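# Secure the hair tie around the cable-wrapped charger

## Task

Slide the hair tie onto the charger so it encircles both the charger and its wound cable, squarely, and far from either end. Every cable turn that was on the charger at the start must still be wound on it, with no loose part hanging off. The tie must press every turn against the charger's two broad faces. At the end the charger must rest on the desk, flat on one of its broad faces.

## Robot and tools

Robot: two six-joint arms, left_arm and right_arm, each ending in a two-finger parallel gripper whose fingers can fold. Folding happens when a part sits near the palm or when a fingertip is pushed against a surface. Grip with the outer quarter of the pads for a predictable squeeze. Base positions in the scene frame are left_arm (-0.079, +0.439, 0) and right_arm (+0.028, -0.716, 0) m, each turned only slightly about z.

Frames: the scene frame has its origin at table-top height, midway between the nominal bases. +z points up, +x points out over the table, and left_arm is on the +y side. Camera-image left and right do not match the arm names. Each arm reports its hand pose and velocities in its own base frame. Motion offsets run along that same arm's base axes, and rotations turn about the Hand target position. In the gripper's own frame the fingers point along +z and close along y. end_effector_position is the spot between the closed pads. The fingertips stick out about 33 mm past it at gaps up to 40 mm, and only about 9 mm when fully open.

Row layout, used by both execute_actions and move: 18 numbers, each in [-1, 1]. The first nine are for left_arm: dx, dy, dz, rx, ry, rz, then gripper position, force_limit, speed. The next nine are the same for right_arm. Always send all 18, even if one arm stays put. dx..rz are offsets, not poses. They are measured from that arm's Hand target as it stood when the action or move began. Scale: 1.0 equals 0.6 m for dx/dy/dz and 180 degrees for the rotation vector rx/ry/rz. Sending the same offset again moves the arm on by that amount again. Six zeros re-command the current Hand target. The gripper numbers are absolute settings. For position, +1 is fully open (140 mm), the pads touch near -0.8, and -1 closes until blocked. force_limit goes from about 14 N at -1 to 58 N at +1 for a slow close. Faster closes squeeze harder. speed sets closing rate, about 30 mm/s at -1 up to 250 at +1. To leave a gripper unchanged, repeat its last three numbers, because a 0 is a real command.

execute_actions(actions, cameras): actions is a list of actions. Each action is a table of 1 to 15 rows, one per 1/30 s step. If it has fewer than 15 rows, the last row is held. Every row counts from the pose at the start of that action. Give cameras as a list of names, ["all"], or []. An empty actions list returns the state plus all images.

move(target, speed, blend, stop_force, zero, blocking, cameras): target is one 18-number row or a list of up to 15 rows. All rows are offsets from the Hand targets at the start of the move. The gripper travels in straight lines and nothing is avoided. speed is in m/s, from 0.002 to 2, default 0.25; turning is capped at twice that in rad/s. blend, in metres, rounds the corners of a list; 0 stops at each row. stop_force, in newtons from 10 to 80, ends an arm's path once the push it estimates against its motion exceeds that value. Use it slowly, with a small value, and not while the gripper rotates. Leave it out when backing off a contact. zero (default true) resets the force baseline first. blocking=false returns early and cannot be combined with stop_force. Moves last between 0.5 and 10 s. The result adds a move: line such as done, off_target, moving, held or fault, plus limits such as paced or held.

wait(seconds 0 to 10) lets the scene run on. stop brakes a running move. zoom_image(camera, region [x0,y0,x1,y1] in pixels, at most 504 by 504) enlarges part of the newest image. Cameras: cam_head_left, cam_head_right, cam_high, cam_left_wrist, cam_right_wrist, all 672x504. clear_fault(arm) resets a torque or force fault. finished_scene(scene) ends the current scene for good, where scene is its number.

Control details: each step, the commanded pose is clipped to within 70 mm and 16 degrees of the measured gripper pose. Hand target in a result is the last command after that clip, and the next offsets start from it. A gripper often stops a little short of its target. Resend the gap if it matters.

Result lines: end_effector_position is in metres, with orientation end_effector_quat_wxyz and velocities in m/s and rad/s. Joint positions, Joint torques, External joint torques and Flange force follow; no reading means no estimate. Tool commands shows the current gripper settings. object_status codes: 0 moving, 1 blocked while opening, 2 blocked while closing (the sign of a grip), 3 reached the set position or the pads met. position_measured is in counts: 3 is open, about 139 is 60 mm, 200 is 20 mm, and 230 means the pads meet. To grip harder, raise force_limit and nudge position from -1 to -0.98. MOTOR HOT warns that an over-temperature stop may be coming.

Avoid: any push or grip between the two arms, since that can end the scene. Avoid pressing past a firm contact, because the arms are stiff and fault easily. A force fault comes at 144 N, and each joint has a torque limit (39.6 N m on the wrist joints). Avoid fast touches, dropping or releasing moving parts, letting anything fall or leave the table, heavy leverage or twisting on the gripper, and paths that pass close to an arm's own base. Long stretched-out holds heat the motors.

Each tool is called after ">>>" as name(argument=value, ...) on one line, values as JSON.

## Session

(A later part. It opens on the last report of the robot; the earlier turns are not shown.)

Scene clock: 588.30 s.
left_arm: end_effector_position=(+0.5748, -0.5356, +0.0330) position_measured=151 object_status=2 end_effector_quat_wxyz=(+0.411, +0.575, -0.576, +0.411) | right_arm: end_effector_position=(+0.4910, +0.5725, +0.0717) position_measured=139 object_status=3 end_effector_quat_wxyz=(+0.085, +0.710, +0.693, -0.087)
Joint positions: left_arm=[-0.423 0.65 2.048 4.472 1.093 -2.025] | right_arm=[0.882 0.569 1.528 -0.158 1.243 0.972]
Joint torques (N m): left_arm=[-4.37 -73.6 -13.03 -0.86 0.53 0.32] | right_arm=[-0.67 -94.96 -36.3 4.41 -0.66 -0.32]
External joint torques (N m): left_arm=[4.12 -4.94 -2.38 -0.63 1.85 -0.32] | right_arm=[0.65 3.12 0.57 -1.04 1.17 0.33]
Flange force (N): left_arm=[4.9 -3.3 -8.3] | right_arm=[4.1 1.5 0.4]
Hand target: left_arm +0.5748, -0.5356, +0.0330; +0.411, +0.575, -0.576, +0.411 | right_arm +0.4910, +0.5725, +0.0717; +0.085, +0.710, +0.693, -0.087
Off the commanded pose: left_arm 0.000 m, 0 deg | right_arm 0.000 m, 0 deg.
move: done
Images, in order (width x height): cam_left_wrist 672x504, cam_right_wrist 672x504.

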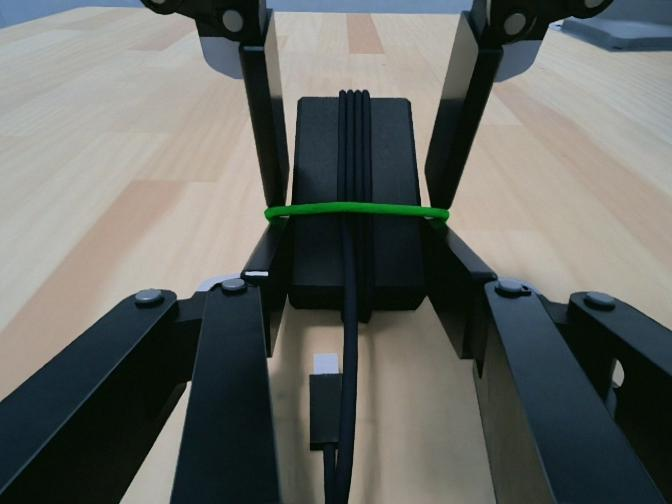

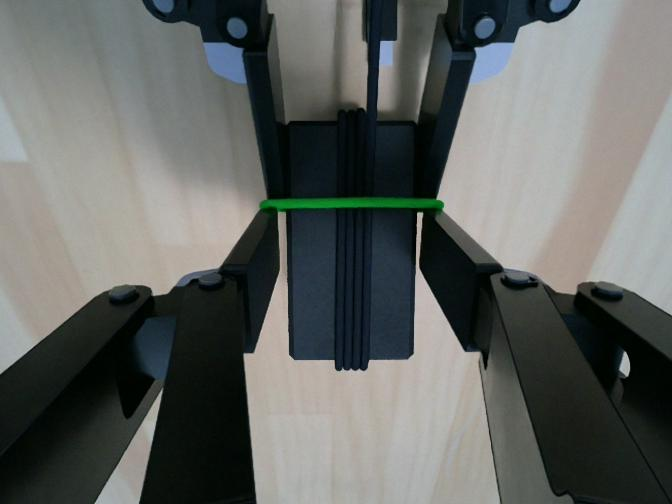

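>>> move(target=[0,0,0,0,0,0,-0.98,1,-1,-0.0004,-0.015,0.0073,0,0,0,-0.079,0,-1], speed=0.03, cameras=["cam_left_wrist","cam_right_wrist"])

>>> zoom_image(camera="cam_left_wrist", region=[230, 70, 480, 250])

>>> zoom_image(camera="cam_right_wrist", region=[200, 60, 500, 420])

Scene clock: 612.73 s.
left_arm: end_effector_position=(+0.5748, -0.5356, +0.0330) position_measured=151 object_status=2 end_effector_quat_wxyz=(+0.411, +0.575, -0.576, +0.411) | right_arm: end_effector_position=(+0.4907, +0.5635, +0.0761) position_measured=139 object_status=3 end_effector_quat_wxyz=(+0.085, +0.710, +0.693, -0.087)
Joint positions: left_arm=[-0.423 0.65 2.048 4.472 1.093 -2.025] | right_arm=[0.875 0.555 1.542 -0.16 1.242 0.966]
Joint torques (N m): left_arm=[-2.49 -73.22 -11.88 -0.67 0.09 0.29] | right_arm=[-2.06 -94.05 -35.19 3.83 0.25 -0.3]
External joint torques (N m): left_arm=[2.58 -5.36 -3.51 -0.8 2.29 -0.29] | right_arm=[1.98 3.54 -0.56 -0.46 0.25 0.3]
Flange force (N): left_arm=[6.1 -3.8 -5.7] | right_arm=[7.2 1.7 0.5]
Hand target: left_arm +0.5748, -0.5356, +0.0330; +0.411, +0.575, -0.576, +0.411 | right_arm +0.4907, +0.5635, +0.0761; +0.085, +0.710, +0.693, -0.087
Off the commanded pose: left_arm 0.000 m, 0 deg | right_arm 0.000 m, 0 deg.
move: done
Images, in order (width x height): cam_left_wrist 672x504, cam_right_wrist 672x504.

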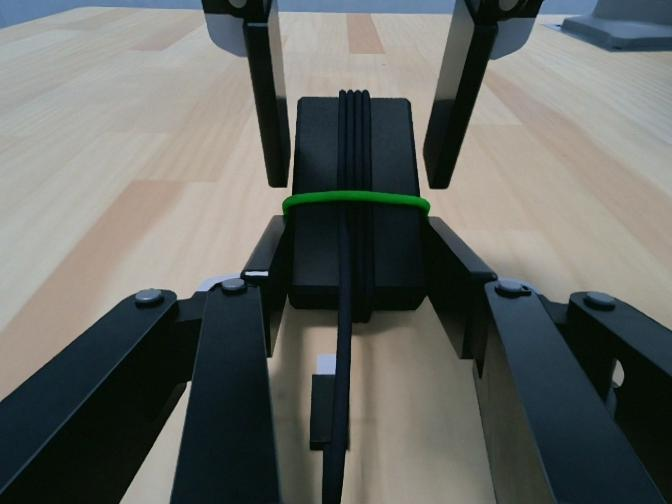

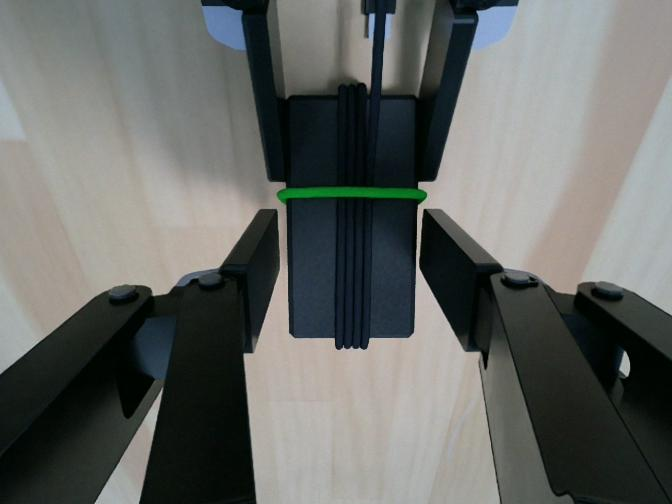

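Scaled by 2.016.

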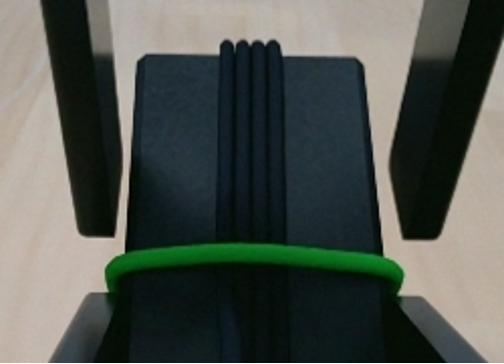

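Scaled by 1.400.

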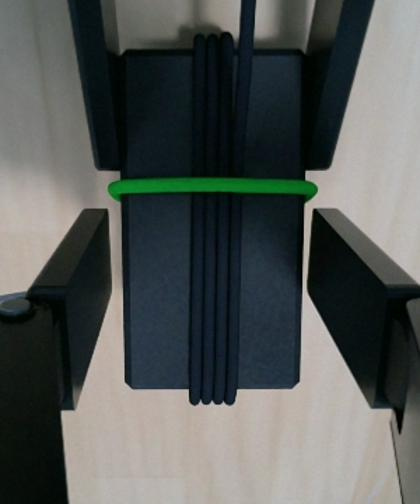

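>>> move(target=[[0,0,0,0,0,0,-0.98,1,-1,0.0005,0.0219,0.045,0,0,0,-0.079,0,-1],[0,0,0,0,0,0,-0.98,1,-1,0.0005,0.0219,0.25,0,0,0,-0.079,0,-1],[0,0,0,0,0,0,-0.98,1,-1,0,-0.4,0.45,0,0,0,-0.079,0,-1]], speed=[0.06,0.15,0.25], blend=[0.01,0.04,0], cameras=["all"])

>>> zoom_image(camera="cam_left_wrist", region=[230, 70, 480, 330])

Scene clock: 621.30 s.
left_arm: end_effector_position=(+0.5748, -0.5356, +0.0330) position_measured=151 object_status=2 end_effector_quat_wxyz=(+0.411, +0.575, -0.576, +0.411) | right_arm: end_effector_position=(+0.4907, +0.3235, +0.3460) position_measured=139 object_status=3 end_effector_quat_wxyz=(+0.085, +0.710, +0.693, -0.087)
Joint positions: left_arm=[-0.423 0.65 2.048 4.472 1.093 -2.025] | right_arm=[0.633 0.139 1.608 -0.193 1.547 0.676]
Joint torques (N m): left_arm=[-2.61 -73.02 -12.15 -0.7 0.06 0.36] | right_arm=[-1.63 -58.56 -40.62 4.2 0.1 -0.31]
External joint torques (N m): left_arm=[2.51 -5.39 -3.25 -0.79 2.31 -0.36] | right_arm=[1.56 2.89 -0.51 -0.49 0.29 0.32]
Flange force (N): left_arm=[6.3 -3.4 -5.9] | right_arm=[5.7 2.5 -1.8]
Hand target: left_arm +0.5748, -0.5356, +0.0330; +0.411, +0.575, -0.576, +0.411 | right_arm +0.4907, +0.3235, +0.3461; +0.085, +0.710, +0.693, -0.087
Off the commanded pose: left_arm 0.000 m, 0 deg | right_arm 0.000 m, 0 deg.
move: done

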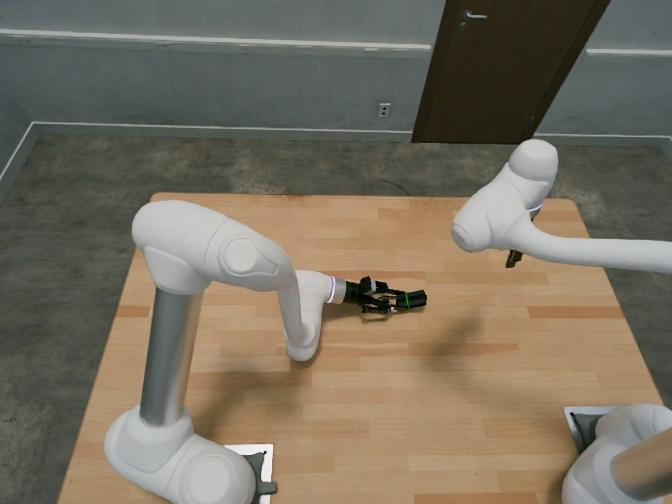

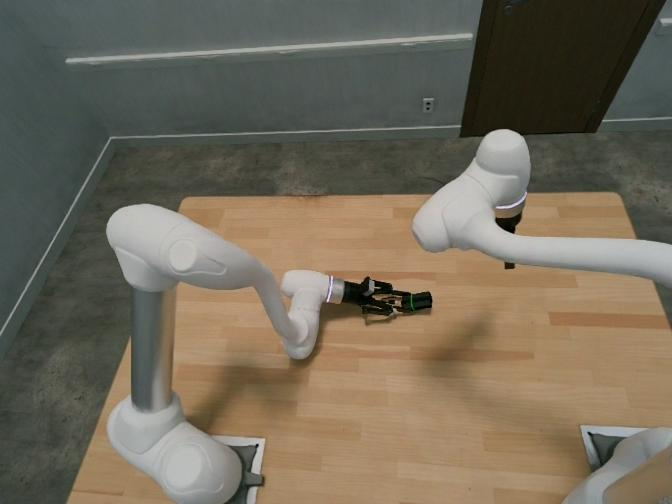

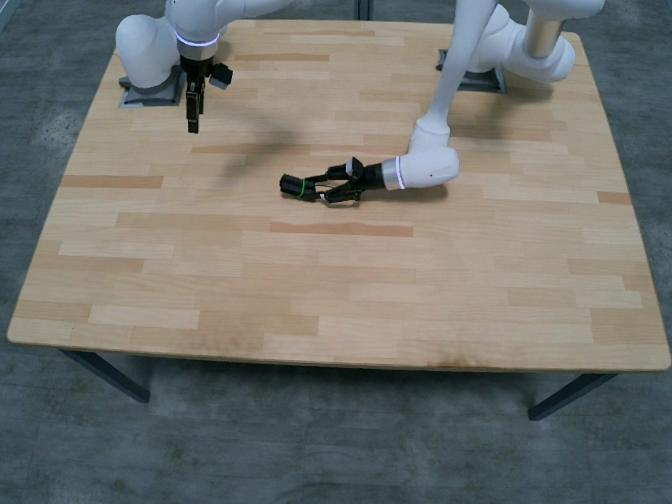

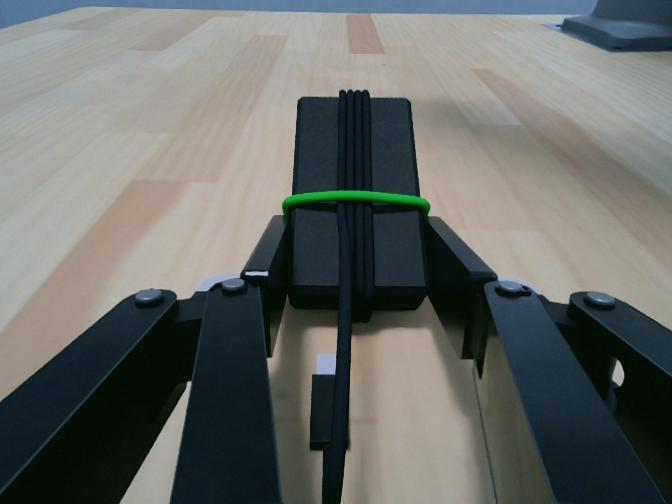

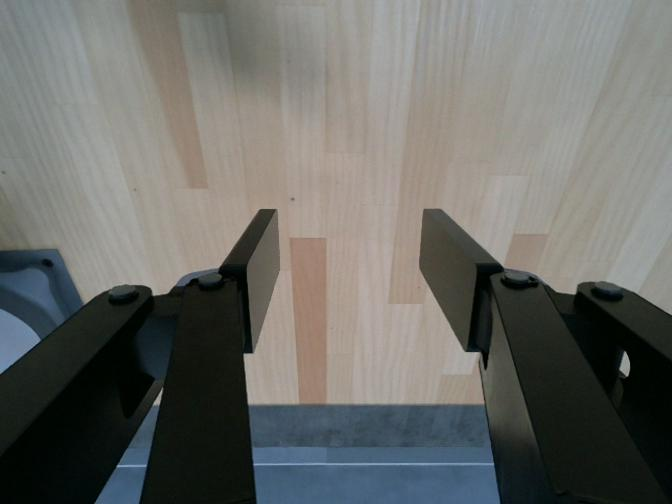

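Scaled by 1.938.

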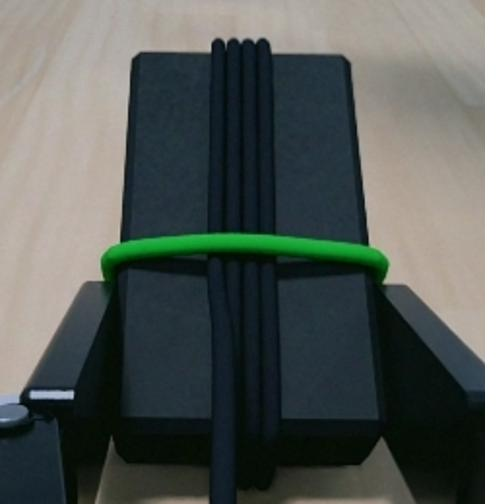

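>>> move(target=[[0,0,0.08,0,0,0,-0.98,1,-1,0,0,0,0,0,0,-0.079,0,-1],[0,0,0.15,0.1444,0,0,-0.98,1,-1,0,0,0,0,0,0,-0.079,0,-1]], speed=0.08, blend=[0.01,0], cameras=["cam_left_wrist","cam_high","cam_head_left"])

>>> zoom_image(camera="cam_head_left", region=[330, 240, 480, 340])

Scene clock: 633.70 s.
left_arm: end_effector_position=(+0.5748, -0.5356, +0.1230) position_measured=151 object_status=2 end_effector_quat_wxyz=(+0.271, +0.653, -0.654, +0.271) | right_arm: end_effector_position=(+0.4907, +0.3235, +0.3461) position_measured=139 object_status=3 end_effector_quat_wxyz=(+0.085, +0.710, +0.693, -0.087)
Joint positions: left_arm=[-0.534 0.379 1.917 5.156 0.741 -2.839] | right_arm=[0.633 0.139 1.608 -0.193 1.547 0.676]
Joint torques (N m): left_arm=[-1.81 -73.06 -30.88 -0.63 1.04 0.37] | right_arm=[-2.25 -57.4 -40.64 4.2 0.13 -0.31]
External joint torques (N m): left_arm=[1.93 4.43 0.86 0.73 -0.45 -0.38] | right_arm=[2.41 1.61 -0.5 -0.49 0.26 0.31]
Flange force (N): left_arm=[-2.7 -5.5 2.6] | right_arm=[5.3 0.1 -2.0]
Hand target: left_arm +0.5748, -0.5356, +0.1230; +0.271, +0.653, -0.654, +0.271 | right_arm +0.4907, +0.3235, +0.3461; +0.085, +0.710, +0.693, -0.087
Off the commanded pose: left_arm 0.000 m, 0 deg | right_arm 0.000 m, 0 deg.
move: done
Images, in order (width x height): cam_head_left 672x504, cam_high 672x504, cam_left_wrist 672x504.

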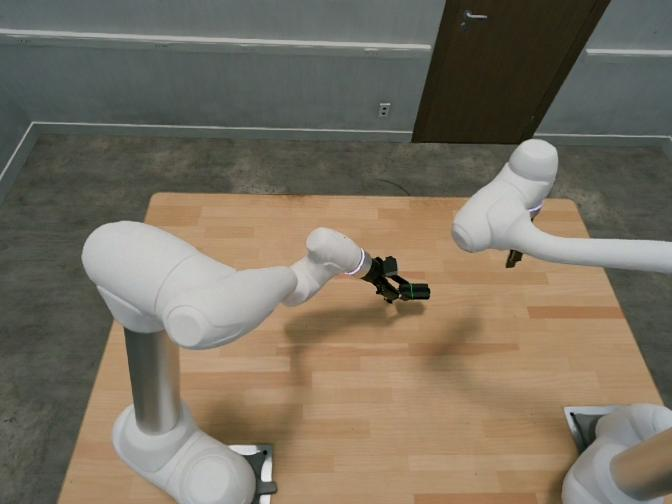

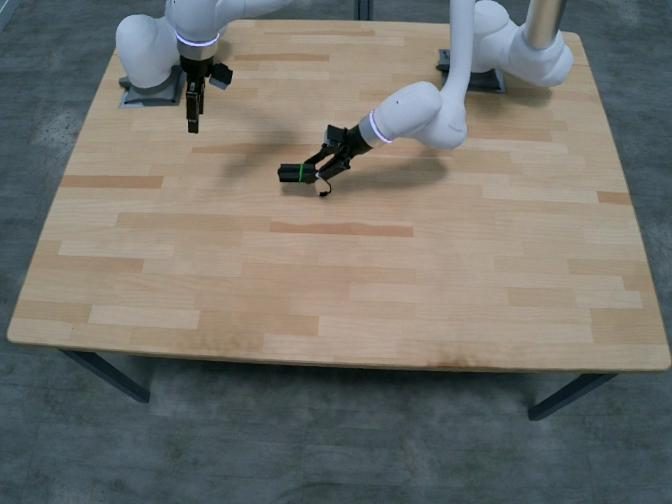

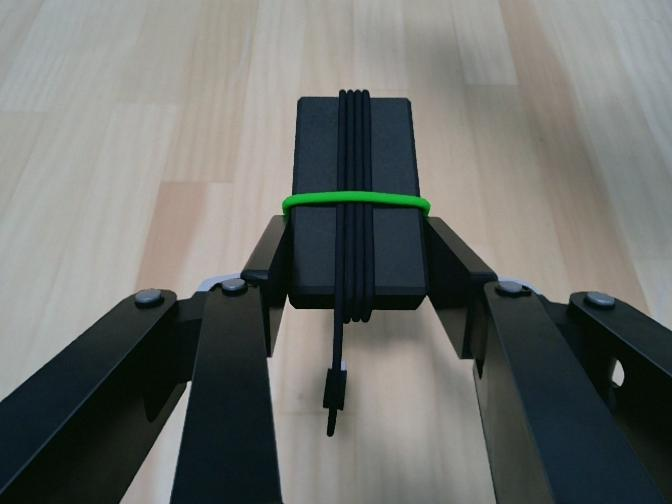

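Scaled by 3.360.

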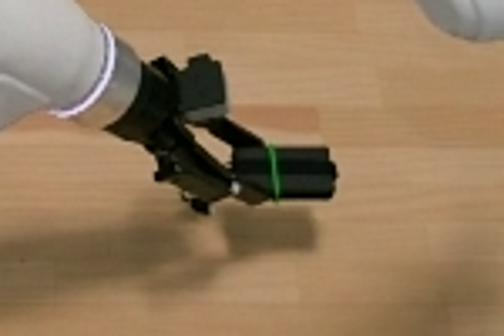

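>>> move(target=[[0,0,-0.11,0,0,0,-0.98,1,-1,0,0,0,0,0,0,-0.079,0,-1],[0,-0.1333,-0.11,0,0,0,-0.98,1,-1,0,0,0,0,0,0,-0.079,0,-1]], speed=0.08, blend=[0.01,0], cameras=["cam_left_wrist","cam_high","cam_head_left"])

>>> zoom_image(camera="cam_high", region=[200, 110, 420, 240])

Scene clock: 641.47 s.
left_arm: end_effector_position=(+0.5748, -0.6155, +0.0570) position_measured=151 object_status=2 end_effector_quat_wxyz=(+0.271, +0.653, -0.654, +0.271) | right_arm: end_effector_position=(+0.4907, +0.3235, +0.3461) position_measured=139 object_status=3 end_effector_quat_wxyz=(+0.085, +0.710, +0.693, -0.087)
Joint positions: left_arm=[-0.634 0.506 1.869 5.03 0.644 -2.765] | right_arm=[0.633 0.139 1.608 -0.193 1.547 0.676]
Joint torques (N m): left_arm=[-1.65 -82.27 -28.42 -0.84 1.27 0.28] | right_arm=[-2.01 -57.4 -40.57 4.2 0.12 -0.31]
External joint torques (N m): left_arm=[1.79 4.08 0.88 0.67 -0.54 -0.28] | right_arm=[2.16 1.53 -0.69 -0.47 0.26 0.31]
Flange force (N): left_arm=[-2.3 -4.7 2.7] | right_arm=[5.1 0.5 -2.2]
Hand target: left_arm +0.5748, -0.6156, +0.0570; +0.271, +0.653, -0.654, +0.271 | right_arm +0.4907, +0.3235, +0.3461; +0.085, +0.710, +0.693, -0.087
Off the commanded pose: left_arm 0.000 m, 0 deg | right_arm 0.000 m, 0 deg.
move: done
Images, in order (width x height): cam_head_left 672x504, cam_high 672x504, cam_left_wrist 672x504.

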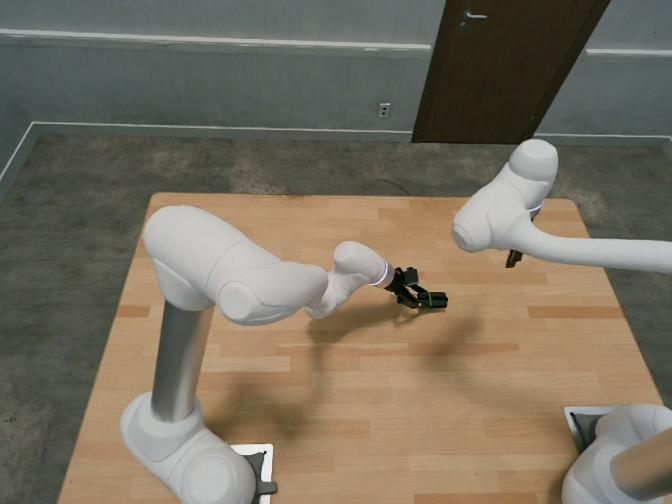

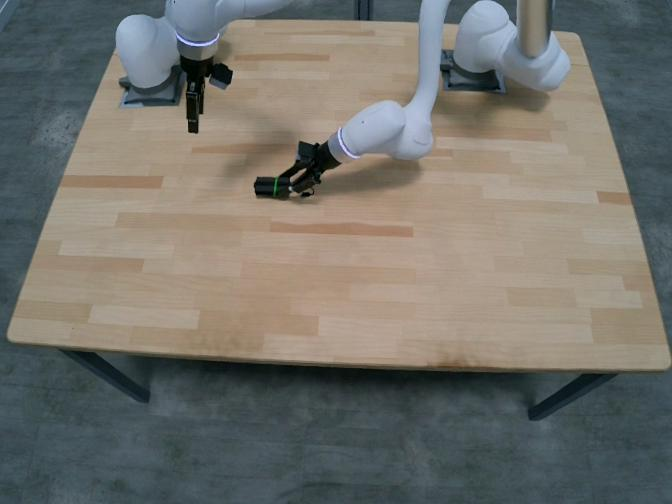

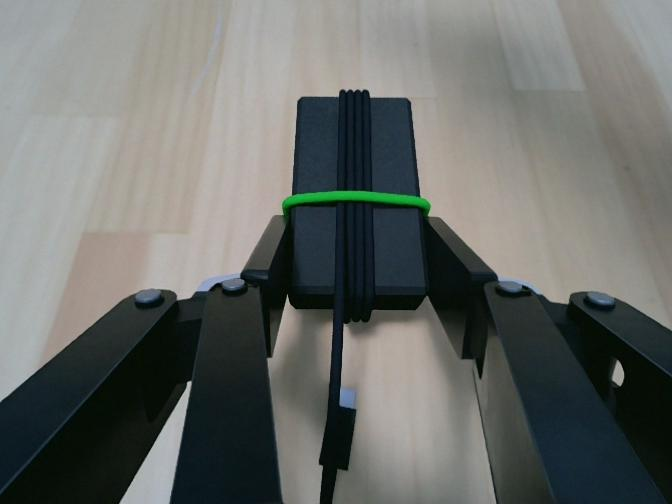

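Scaled by 2.291.

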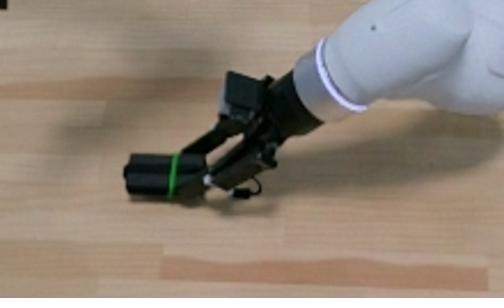

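>>> move(target=[-0.16,0,0,0,0,0,-0.98,1,-1,0,0,0,0,0,0,-0.079,0,-1], speed=0.1, cameras=["cam_left_wrist","cam_high","cam_head_left"])

>>> zoom_image(camera="cam_high", region=[200, 80, 420, 210])

Scene clock: 653.27 s.
left_arm: end_effector_position=(+0.4789, -0.6156, +0.0570) position_measured=151 object_status=2 end_effector_quat_wxyz=(+0.271, +0.653, -0.654, +0.271) | right_arm: end_effector_position=(+0.4907, +0.3235, +0.3461) position_measured=139 object_status=3 end_effector_quat_wxyz=(+0.085, +0.710, +0.693, -0.087)
Joint positions: left_arm=[-0.727 0.416 2.026 4.89 0.567 -2.679] | right_arm=[0.633 0.139 1.608 -0.193 1.547 0.676]
Joint torques (N m): left_arm=[-1.64 -71.9 -26.14 -1.09 1.5 0.31] | right_arm=[-2.17 -57.56 -40.57 4.19 0.14 -0.32]
External joint torques (N m): left_arm=[1.58 4.53 0.84 0.62 -0.61 -0.31] | right_arm=[2.27 2.09 -0.47 -0.48 0.25 0.32]
Flange force (N): left_arm=[-2.1 -5.3 3.6] | right_arm=[5.7 0.8 -1.9]
Hand target: left_arm +0.4788, -0.6156, +0.0570; +0.271, +0.653, -0.654, +0.271 | right_arm +0.4907, +0.3235, +0.3461; +0.085, +0.710, +0.693, -0.087
Off the commanded pose: left_arm 0.000 m, 0 deg | right_arm 0.000 m, 0 deg.
move: done
Images, in order (width x height): cam_head_left 672x504, cam_high 672x504, cam_left_wrist 672x504.

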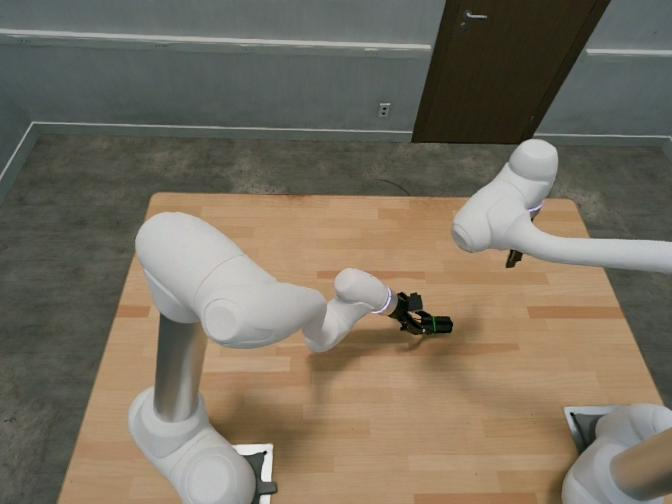

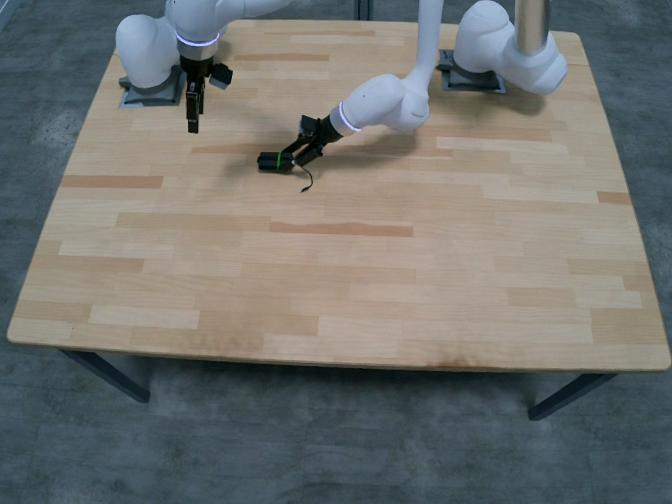

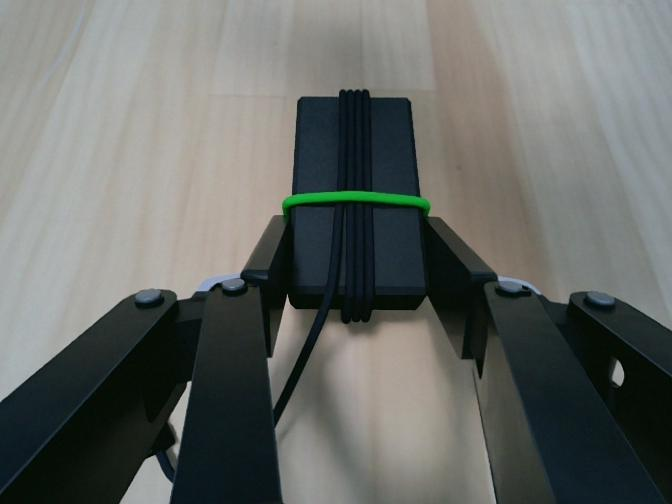

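Scaled by 2.291.

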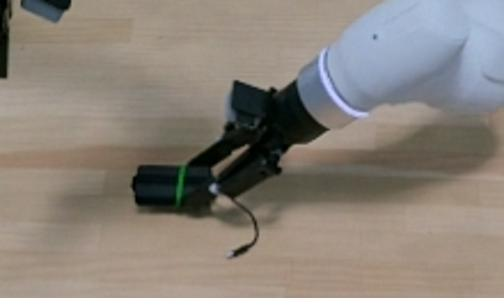

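>>> move(target=[0,-0.0833,0,0,0,0,-0.98,1,-1,0,0,0,0,0,0,-0.079,0,-1], speed=0.08)

>>> move(target=[0,0,-0.025,0,0,0,-0.98,1,-1,0,0,0,0,0,0,-0.079,0,-1], speed=0.02, stop_force=10, cameras=["cam_left_wrist","cam_high","cam_head_left"])

>>> zoom_image(camera="cam_high", region=[180, 80, 400, 210])

Scene clock: 663.27 s.
left_arm: end_effector_position=(+0.4788, -0.6655, +0.0570) position_measured=151 object_status=2 end_effector_quat_wxyz=(+0.271, +0.653, -0.654, +0.271) | right_arm: end_effector_position=(+0.4907, +0.3235, +0.3461) position_measured=139 object_status=3 end_effector_quat_wxyz=(+0.085, +0.710, +0.693, -0.087)
Joint positions: left_arm=[-0.785 0.453 1.962 4.9 0.535 -2.742] | right_arm=[0.633 0.139 1.608 -0.193 1.547 0.676]
Joint torques (N m): left_arm=[-1.41 -76.3 -26.98 -0.97 1.3 0.33] | right_arm=[-1.89 -57.35 -40.69 4.19 0.13 -0.29]
External joint torques (N m): left_arm=[1.1 4.3 0.68 0.54 -0.51 -0.33] | right_arm=[1.82 1.63 -0.5 -0.48 0.26 0.29]
Flange force (N): left_arm=[-0.9 -4.7 3.9] | right_arm=[4.6 0.7 -1.8]
Hand target: left_arm +0.4788, -0.6655, +0.0570; +0.271, +0.653, -0.654, +0.271 | right_arm +0.4907, +0.3235, +0.3461; +0.085, +0.710, +0.693, -0.087
Off the commanded pose: left_arm 0.000 m, 0 deg | right_arm 0.000 m, 0 deg.
move: done

Scene clock: 664.63 s.
left_arm: end_effector_position=(+0.4788, -0.6655, +0.0420) position_measured=151 object_status=2 end_effector_quat_wxyz=(+0.271, +0.653, -0.654, +0.271) | right_arm: end_effector_position=(+0.4907, +0.3235, +0.3461) position_measured=139 object_status=3 end_effector_quat_wxyz=(+0.085, +0.710, +0.693, -0.087)
Joint positions: left_arm=[-0.785 0.473 1.968 4.856 0.531 -2.692] | right_arm=[0.633 0.139 1.608 -0.193 1.547 0.676]
Joint torques (N m): left_arm=[-1.3 -77.37 -26.3 -1.09 1.43 0.29] | right_arm=[-2.21 -57.47 -40.59 4.19 0.11 -0.3]
External joint torques (N m): left_arm=[1.19 4.5 0.94 0.57 -0.55 -0.29] | right_arm=[2.33 1.48 -0.73 -0.45 0.28 0.3]
Flange force (N): left_arm=[-1.5 -4.6 4.0] | right_arm=[5.3 0.3 -2.4]
Hand target: left_arm +0.4788, -0.6655, +0.0420; +0.271, +0.653, -0.654, +0.271 | right_arm +0.4907, +0.3235, +0.3461; +0.085, +0.710, +0.693, -0.087
Off the commanded pose: left_arm 0.000 m, 0 deg | right_arm 0.000 m, 0 deg.
move: done
Images, in order (width x height): cam_head_left 672x504, cam_high 672x504, cam_left_wrist 672x504.

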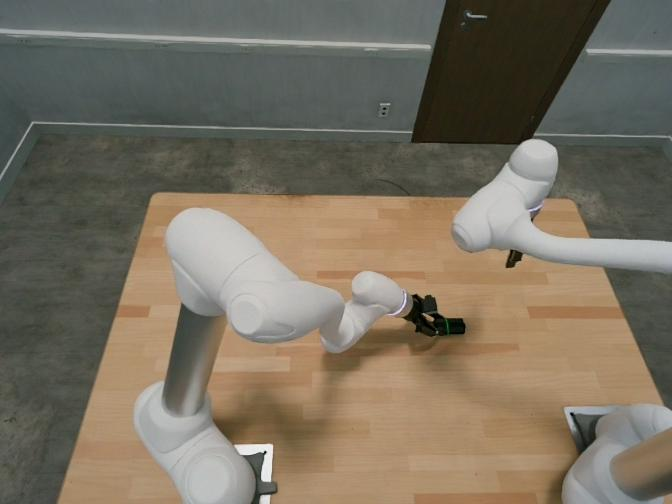

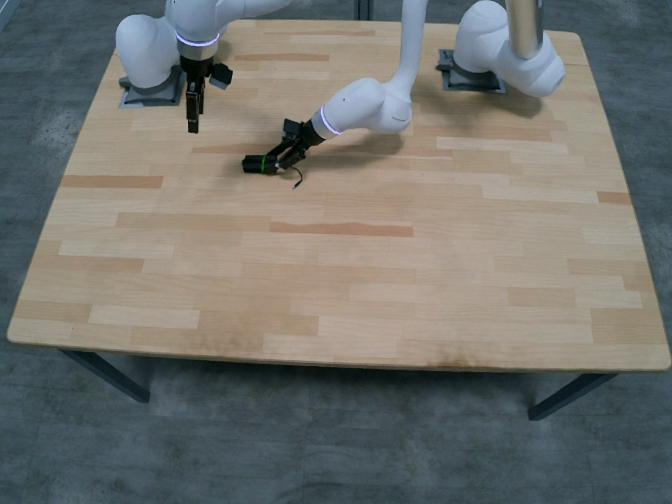

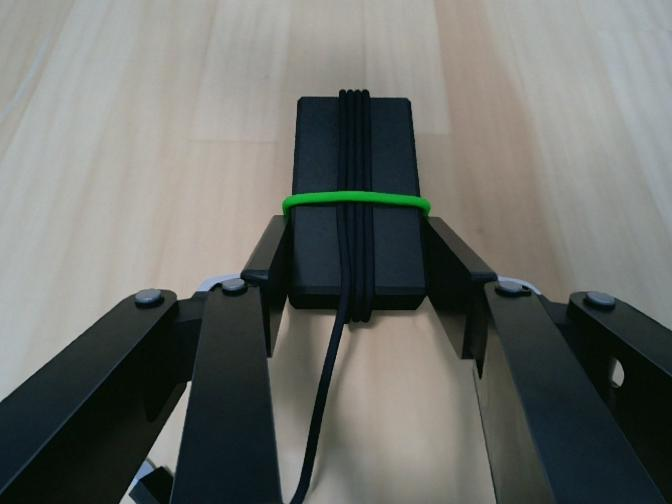

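Scaled by 2.291.

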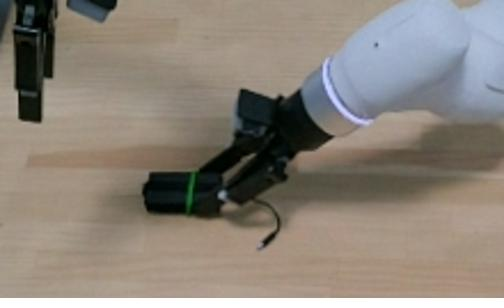

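>>> move(target=[0,0,-0.0167,0,0,0,-0.98,1,-1,0,0,0,0,0,0,-0.079,0,-1], speed=0.008, stop_force=10, cameras=["cam_left_wrist"])

Scene clock: 667.77 s.
left_arm: end_effector_position=(+0.4789, -0.6656, +0.0389) position_measured=151 object_status=2 end_effector_quat_wxyz=(+0.271, +0.653, -0.654, +0.271) | right_arm: end_effector_position=(+0.4907, +0.3235, +0.3461) position_measured=139 object_status=3 end_effector_quat_wxyz=(+0.085, +0.710, +0.693, -0.087)
Joint positions: left_arm=[-0.785 0.478 1.969 4.847 0.53 -2.681] | right_arm=[0.633 0.139 1.608 -0.193 1.547 0.676]
Joint torques (N m): left_arm=[-1.41 -64.98 -17.89 0.81 -0.37 0.31] | right_arm=[-2.29 -57.23 -40.65 4.24 0.13 -0.28]
External joint torques (N m): left_arm=[1.2 -7.99 -7.28 -1.36 1.27 -0.31] | right_arm=[2.35 1.21 -0.65 -0.52 0.26 0.28]
Flange force (N): left_arm=[8.9 -4.5 -6.5] | right_arm=[4.9 -0.1 -2.2]
Hand target: left_arm +0.4789, -0.6656, +0.0389; +0.271, +0.653, -0.654, +0.271 (not the last commanded pose) | right_arm +0.4907, +0.3235, +0.3461; +0.085, +0.710, +0.693, -0.087
Off the commanded pose: left_arm 0.007 m, 0 deg | right_arm 0.000 m, 0 deg.
move: contact (left_arm)
Images, in order (width x height): cam_left_wrist 672x504.

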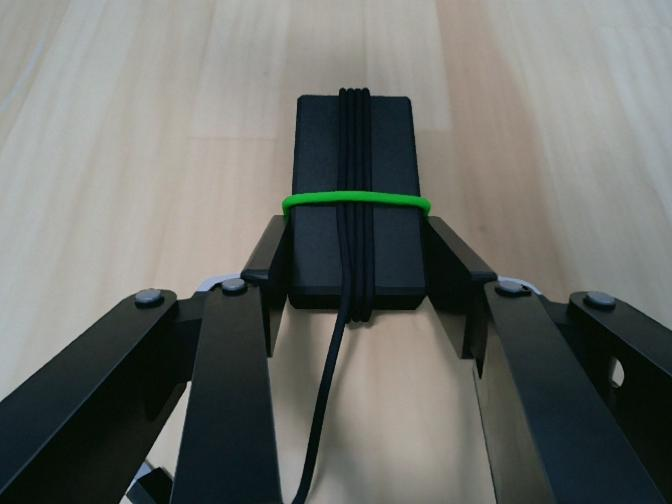

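>>> move(target=[0,0,0,0,0,0,-0.08,0,-1,0,0,0,0,0,0,-0.079,0,-1], speed=0.02)

>>> move(target=[0,0,0,0,0,0,0.175,0,-1,0,0,0,0,0,0,-0.079,0,-1], speed=0.02, cameras=["cam_left_wrist"])

>>> wait(seconds=0.5, cameras=["cam_left_wrist"])

Scene clock: 674.60 s.
left_arm: end_effector_position=(+0.4788, -0.6656, +0.0389) position_measured=139 object_status=0 end_effector_quat_wxyz=(+0.271, +0.653, -0.654, +0.271) | right_arm: end_effector_position=(+0.4907, +0.3235, +0.3461) position_measured=139 object_status=3 end_effector_quat_wxyz=(+0.085, +0.710, +0.693, -0.087)
Joint positions: left_arm=[-0.785 0.478 1.969 4.847 0.53 -2.681] | right_arm=[0.633 0.139 1.608 -0.193 1.547 0.676]
Joint torques (N m): left_arm=[-1.28 -74.93 -24.28 -0.71 1.08 0.32] | right_arm=[-2.14 -57.41 -40.65 4.2 0.14 -0.29]
External joint torques (N m): left_arm=[1.27 1.71 -0.92 0.17 -0.19 -0.32] | right_arm=[2.34 1.22 -0.71 -0.46 0.25 0.29]
Flange force (N): left_arm=[0.9 -4.7 1.5] | right_arm=[5.0 0.0 -2.3]
Hand target: left_arm +0.4789, -0.6656, +0.0389; +0.271, +0.653, -0.654, +0.271 | right_arm +0.4907, +0.3235, +0.3461; +0.085, +0.710, +0.693, -0.087
Off the commanded pose: left_arm 0.000 m, 0 deg | right_arm 0.000 m, 0 deg.
move: done

Scene clock: 675.53 s.
left_arm: end_effector_position=(+0.4789, -0.6656, +0.0389) position_measured=107 object_status=0 end_effector_quat_wxyz=(+0.271, +0.653, -0.654, +0.271) | right_arm: end_effector_position=(+0.4907, +0.3235, +0.3461) position_measured=139 object_status=3 end_effector_quat_wxyz=(+0.085, +0.710, +0.693, -0.087)
Joint positions: left_arm=[-0.785 0.478 1.969 4.847 0.53 -2.681] | right_arm=[0.633 0.139 1.608 -0.193 1.547 0.676]
Joint torques (N m): left_arm=[-1.43 -74.54 -24.33 -0.69 1.1 0.32] | right_arm=[-2.19 -57.36 -40.67 4.21 0.1 -0.31]
External joint torques (N m): left_arm=[1.15 1.5 -0.85 0.15 -0.21 -0.32] | right_arm=[2.34 1.82 -0.51 -0.49 0.28 0.31]
Flange force (N): left_arm=[1.0 -4.3 1.3] | right_arm=[5.5 0.4 -2.0]
Hand target: left_arm +0.4789, -0.6656, +0.0389; +0.271, +0.653, -0.654, +0.271 | right_arm +0.4907, +0.3235, +0.3461; +0.085, +0.710, +0.693, -0.087
Off the commanded pose: left_arm 0.000 m, 0 deg | right_arm 0.000 m, 0 deg.
move: done
Images, in order (width x height): cam_left_wrist 672x504.

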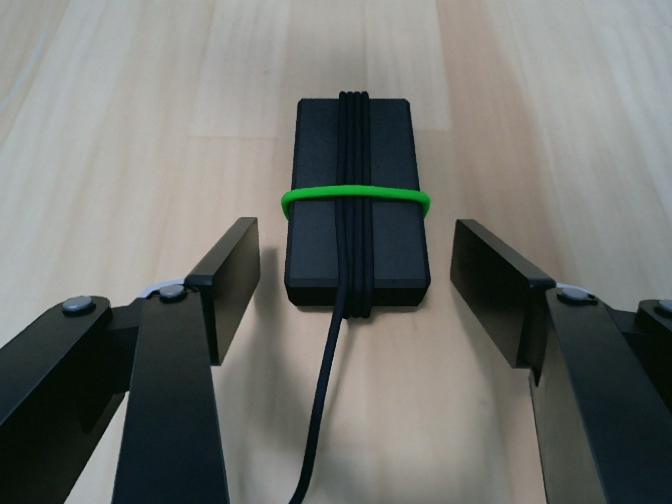

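Scene clock: 676.03 s.
left_arm: end_effector_position=(+0.4789, -0.6656, +0.0389) position_measured=107 object_status=3 end_effector_quat_wxyz=(+0.271, +0.653, -0.654, +0.271) | right_arm: end_effector_position=(+0.4907, +0.3235, +0.3461) position_measured=139 object_status=3 end_effector_quat_wxyz=(+0.085, +0.710, +0.693, -0.087)
Joint positions: left_arm=[-0.785 0.478 1.969 4.847 0.53 -2.681] | right_arm=[0.633 0.139 1.608 -0.193 1.547 0.676]
Joint torques (N m): left_arm=[-1.17 -75.17 -24.22 -0.7 1.08 0.31] | right_arm=[-2.13 -57.29 -40.57 4.18 0.09 -0.31]
External joint torques (N m): left_arm=[0.98 2.16 -0.97 0.16 -0.19 -0.31] | right_arm=[2.1 1.82 -0.52 -0.48 0.29 0.31]
Flange force (N): left_arm=[0.9 -4.8 2.5] | right_arm=[5.2 0.7 -2.0]
Hand target: left_arm +0.4789, -0.6656, +0.0389; +0.271, +0.653, -0.654, +0.271 | right_arm +0.4907, +0.3235, +0.3461; +0.085, +0.710, +0.693, -0.087
Tool commands: left_gripper/position=+0.175 left_gripper/force_limit=+0.0 left_gripper/speed=-1.0 right_gripper/position=-0.079 right_gripper/force_limit=+0.0 right_gripper/speed=-1.0
Off the commanded pose: left_arm 0.000 m, 0 deg | right_arm 0.000 m, 0 deg.
wait: 0.50 s; at rest by 0.17 s
Images, in order (width x height): cam_left_wrist 672x504.

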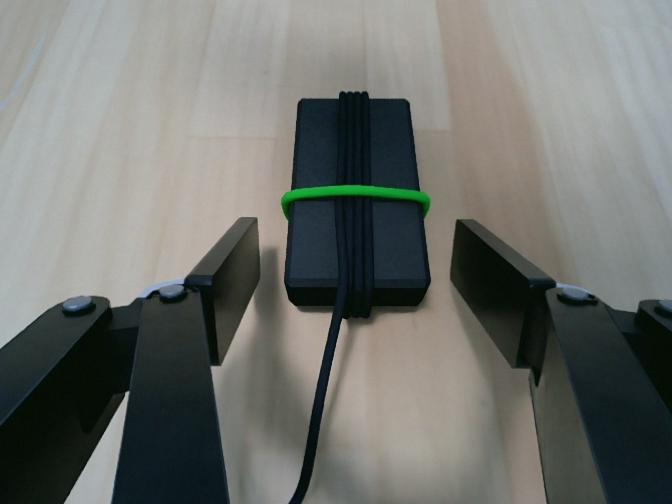

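>>> move(target=[0,0.2,0.2,0,0,0,0.175,0,-1,0,0,0,0,0,0,-0.079,0,-1], speed=0.12, cameras=["all"])

>>> zoom_image(camera="cam_left_wrist", region=[260, 60, 430, 230])

>>> zoom_image(camera="cam_high", region=[220, 120, 340, 220])

>>> zoom_image(camera="cam_head_left", region=[410, 280, 510, 370])

Scene clock: 683.53 s.
left_arm: end_effector_position=(+0.4788, -0.5456, +0.1589) position_measured=107 object_status=3 end_effector_quat_wxyz=(+0.271, +0.653, -0.654, +0.271) | right_arm: end_effector_position=(+0.4907, +0.3235, +0.3461) position_measured=139 object_status=3 end_effector_quat_wxyz=(+0.085, +0.710, +0.693, -0.087)
Joint positions: left_arm=[-0.635 0.234 2.041 5.149 0.681 -2.917] | right_arm=[0.633 0.139 1.608 -0.193 1.547 0.676]
Joint torques (N m): left_arm=[-1.28 -56.28 -29.92 0.15 0.66 0.35] | right_arm=[-2.17 -57.25 -40.64 4.2 0.1 -0.33]
External joint torques (N m): left_arm=[1.16 1.43 -0.91 0.02 -0.22 -0.35] | right_arm=[2.27 2.01 -0.32 -0.49 0.29 0.33]
Flange force (N): left_arm=[0.6 -4.1 0.7] | right_arm=[5.5 0.4 -1.7]
Hand target: left_arm +0.4789, -0.5456, +0.1589; +0.271, +0.653, -0.654, +0.271 | right_arm +0.4907, +0.3235, +0.3461; +0.085, +0.710, +0.693, -0.087
Off the commanded pose: left_arm 0.000 m, 0 deg | right_arm 0.000 m, 0 deg.
move: done

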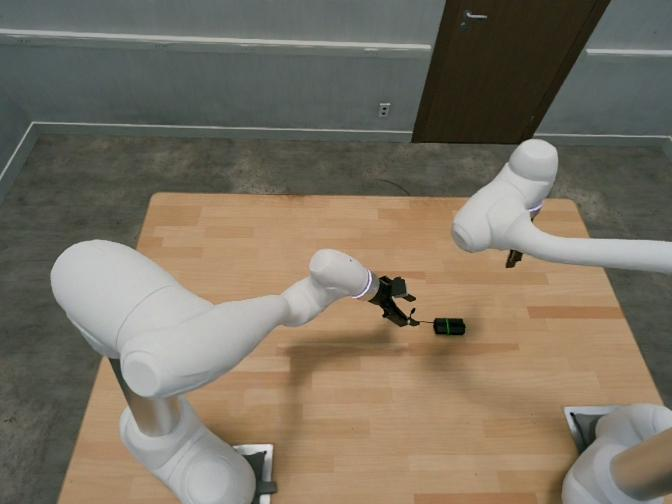

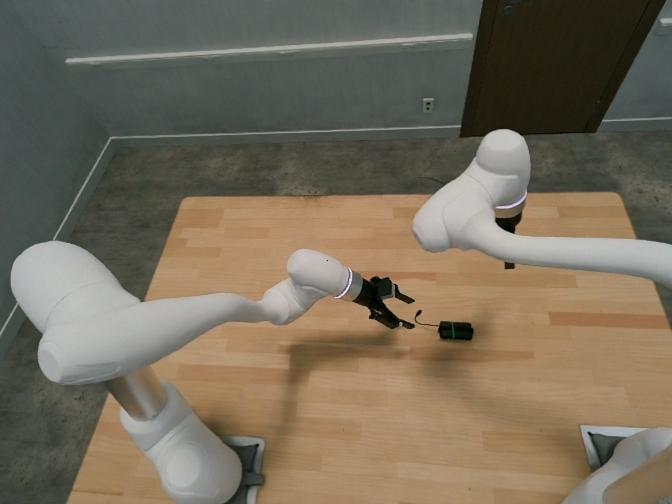

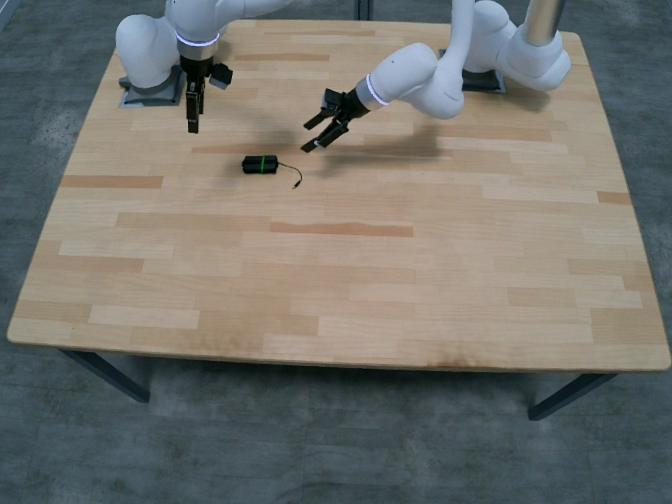

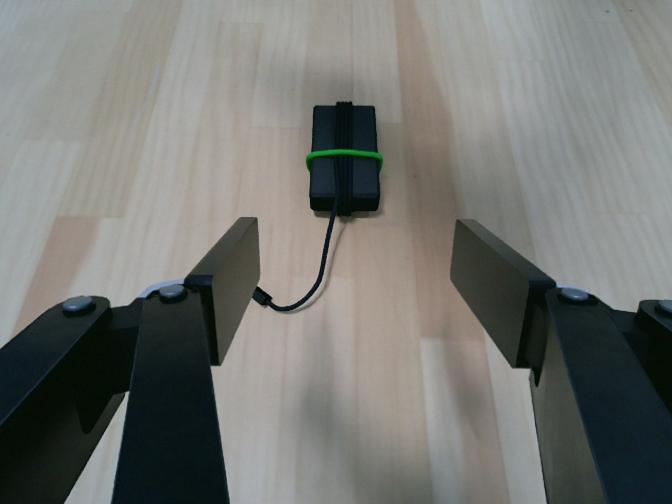

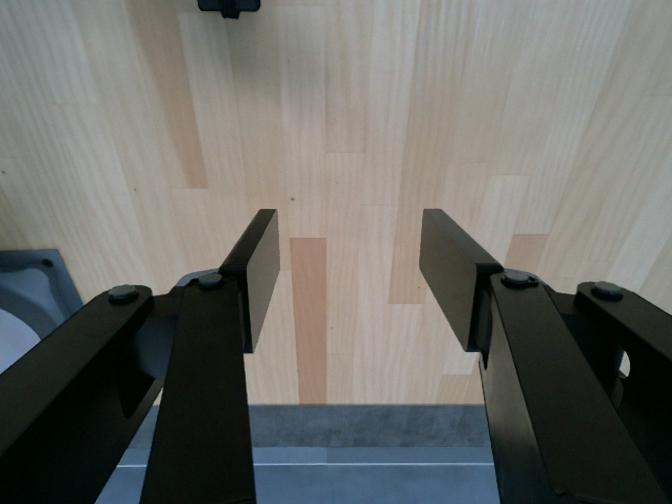

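Scaled by 2.965.

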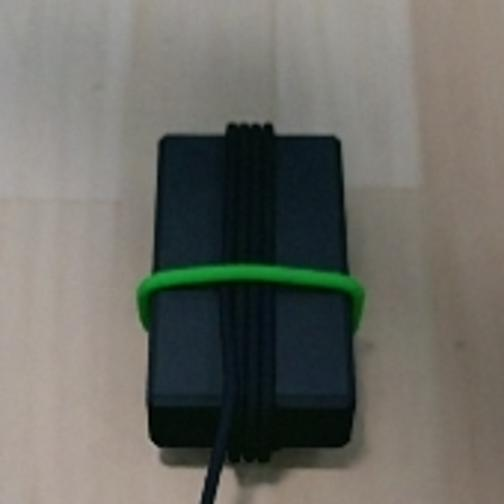

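Scaled by 4.200.

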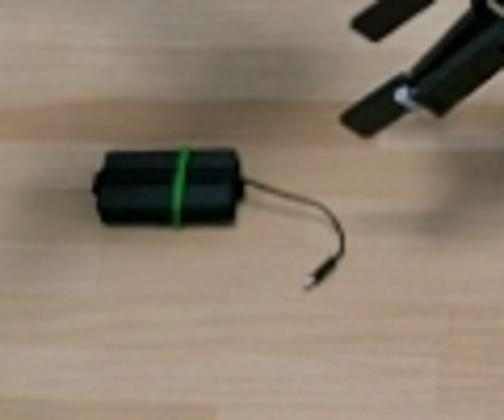

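Scaled by 5.040.

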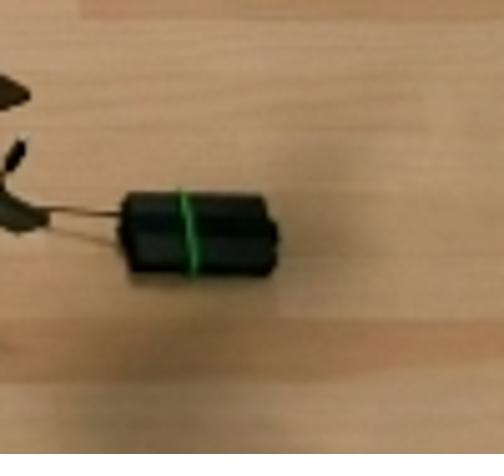

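>>> zoom_image(camera="cam_high", region=[238, 148, 284, 182])

>>> zoom_image(camera="cam_head_right", region=[425, 310, 485, 350])

>>> zoom_image(camera="cam_left_wrist", region=[296, 90, 396, 230])

Scaled by 10.957.

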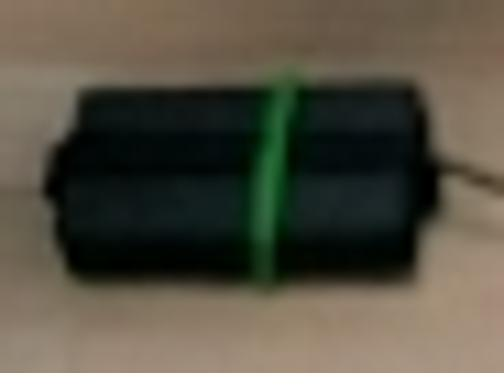

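Scaled by 8.400.

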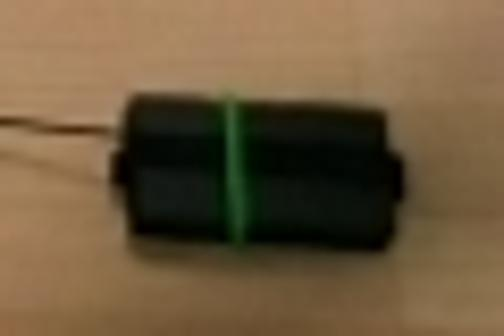

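Scaled by 3.600.

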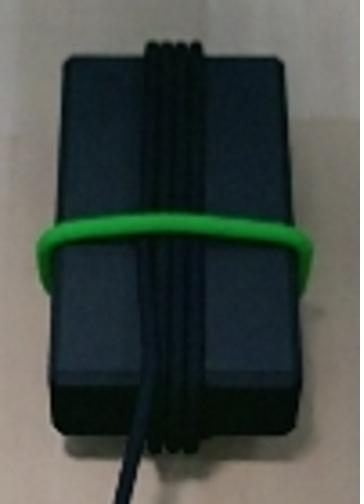

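>>> finished_scene(scene=2)

The scene is finished: the task was done.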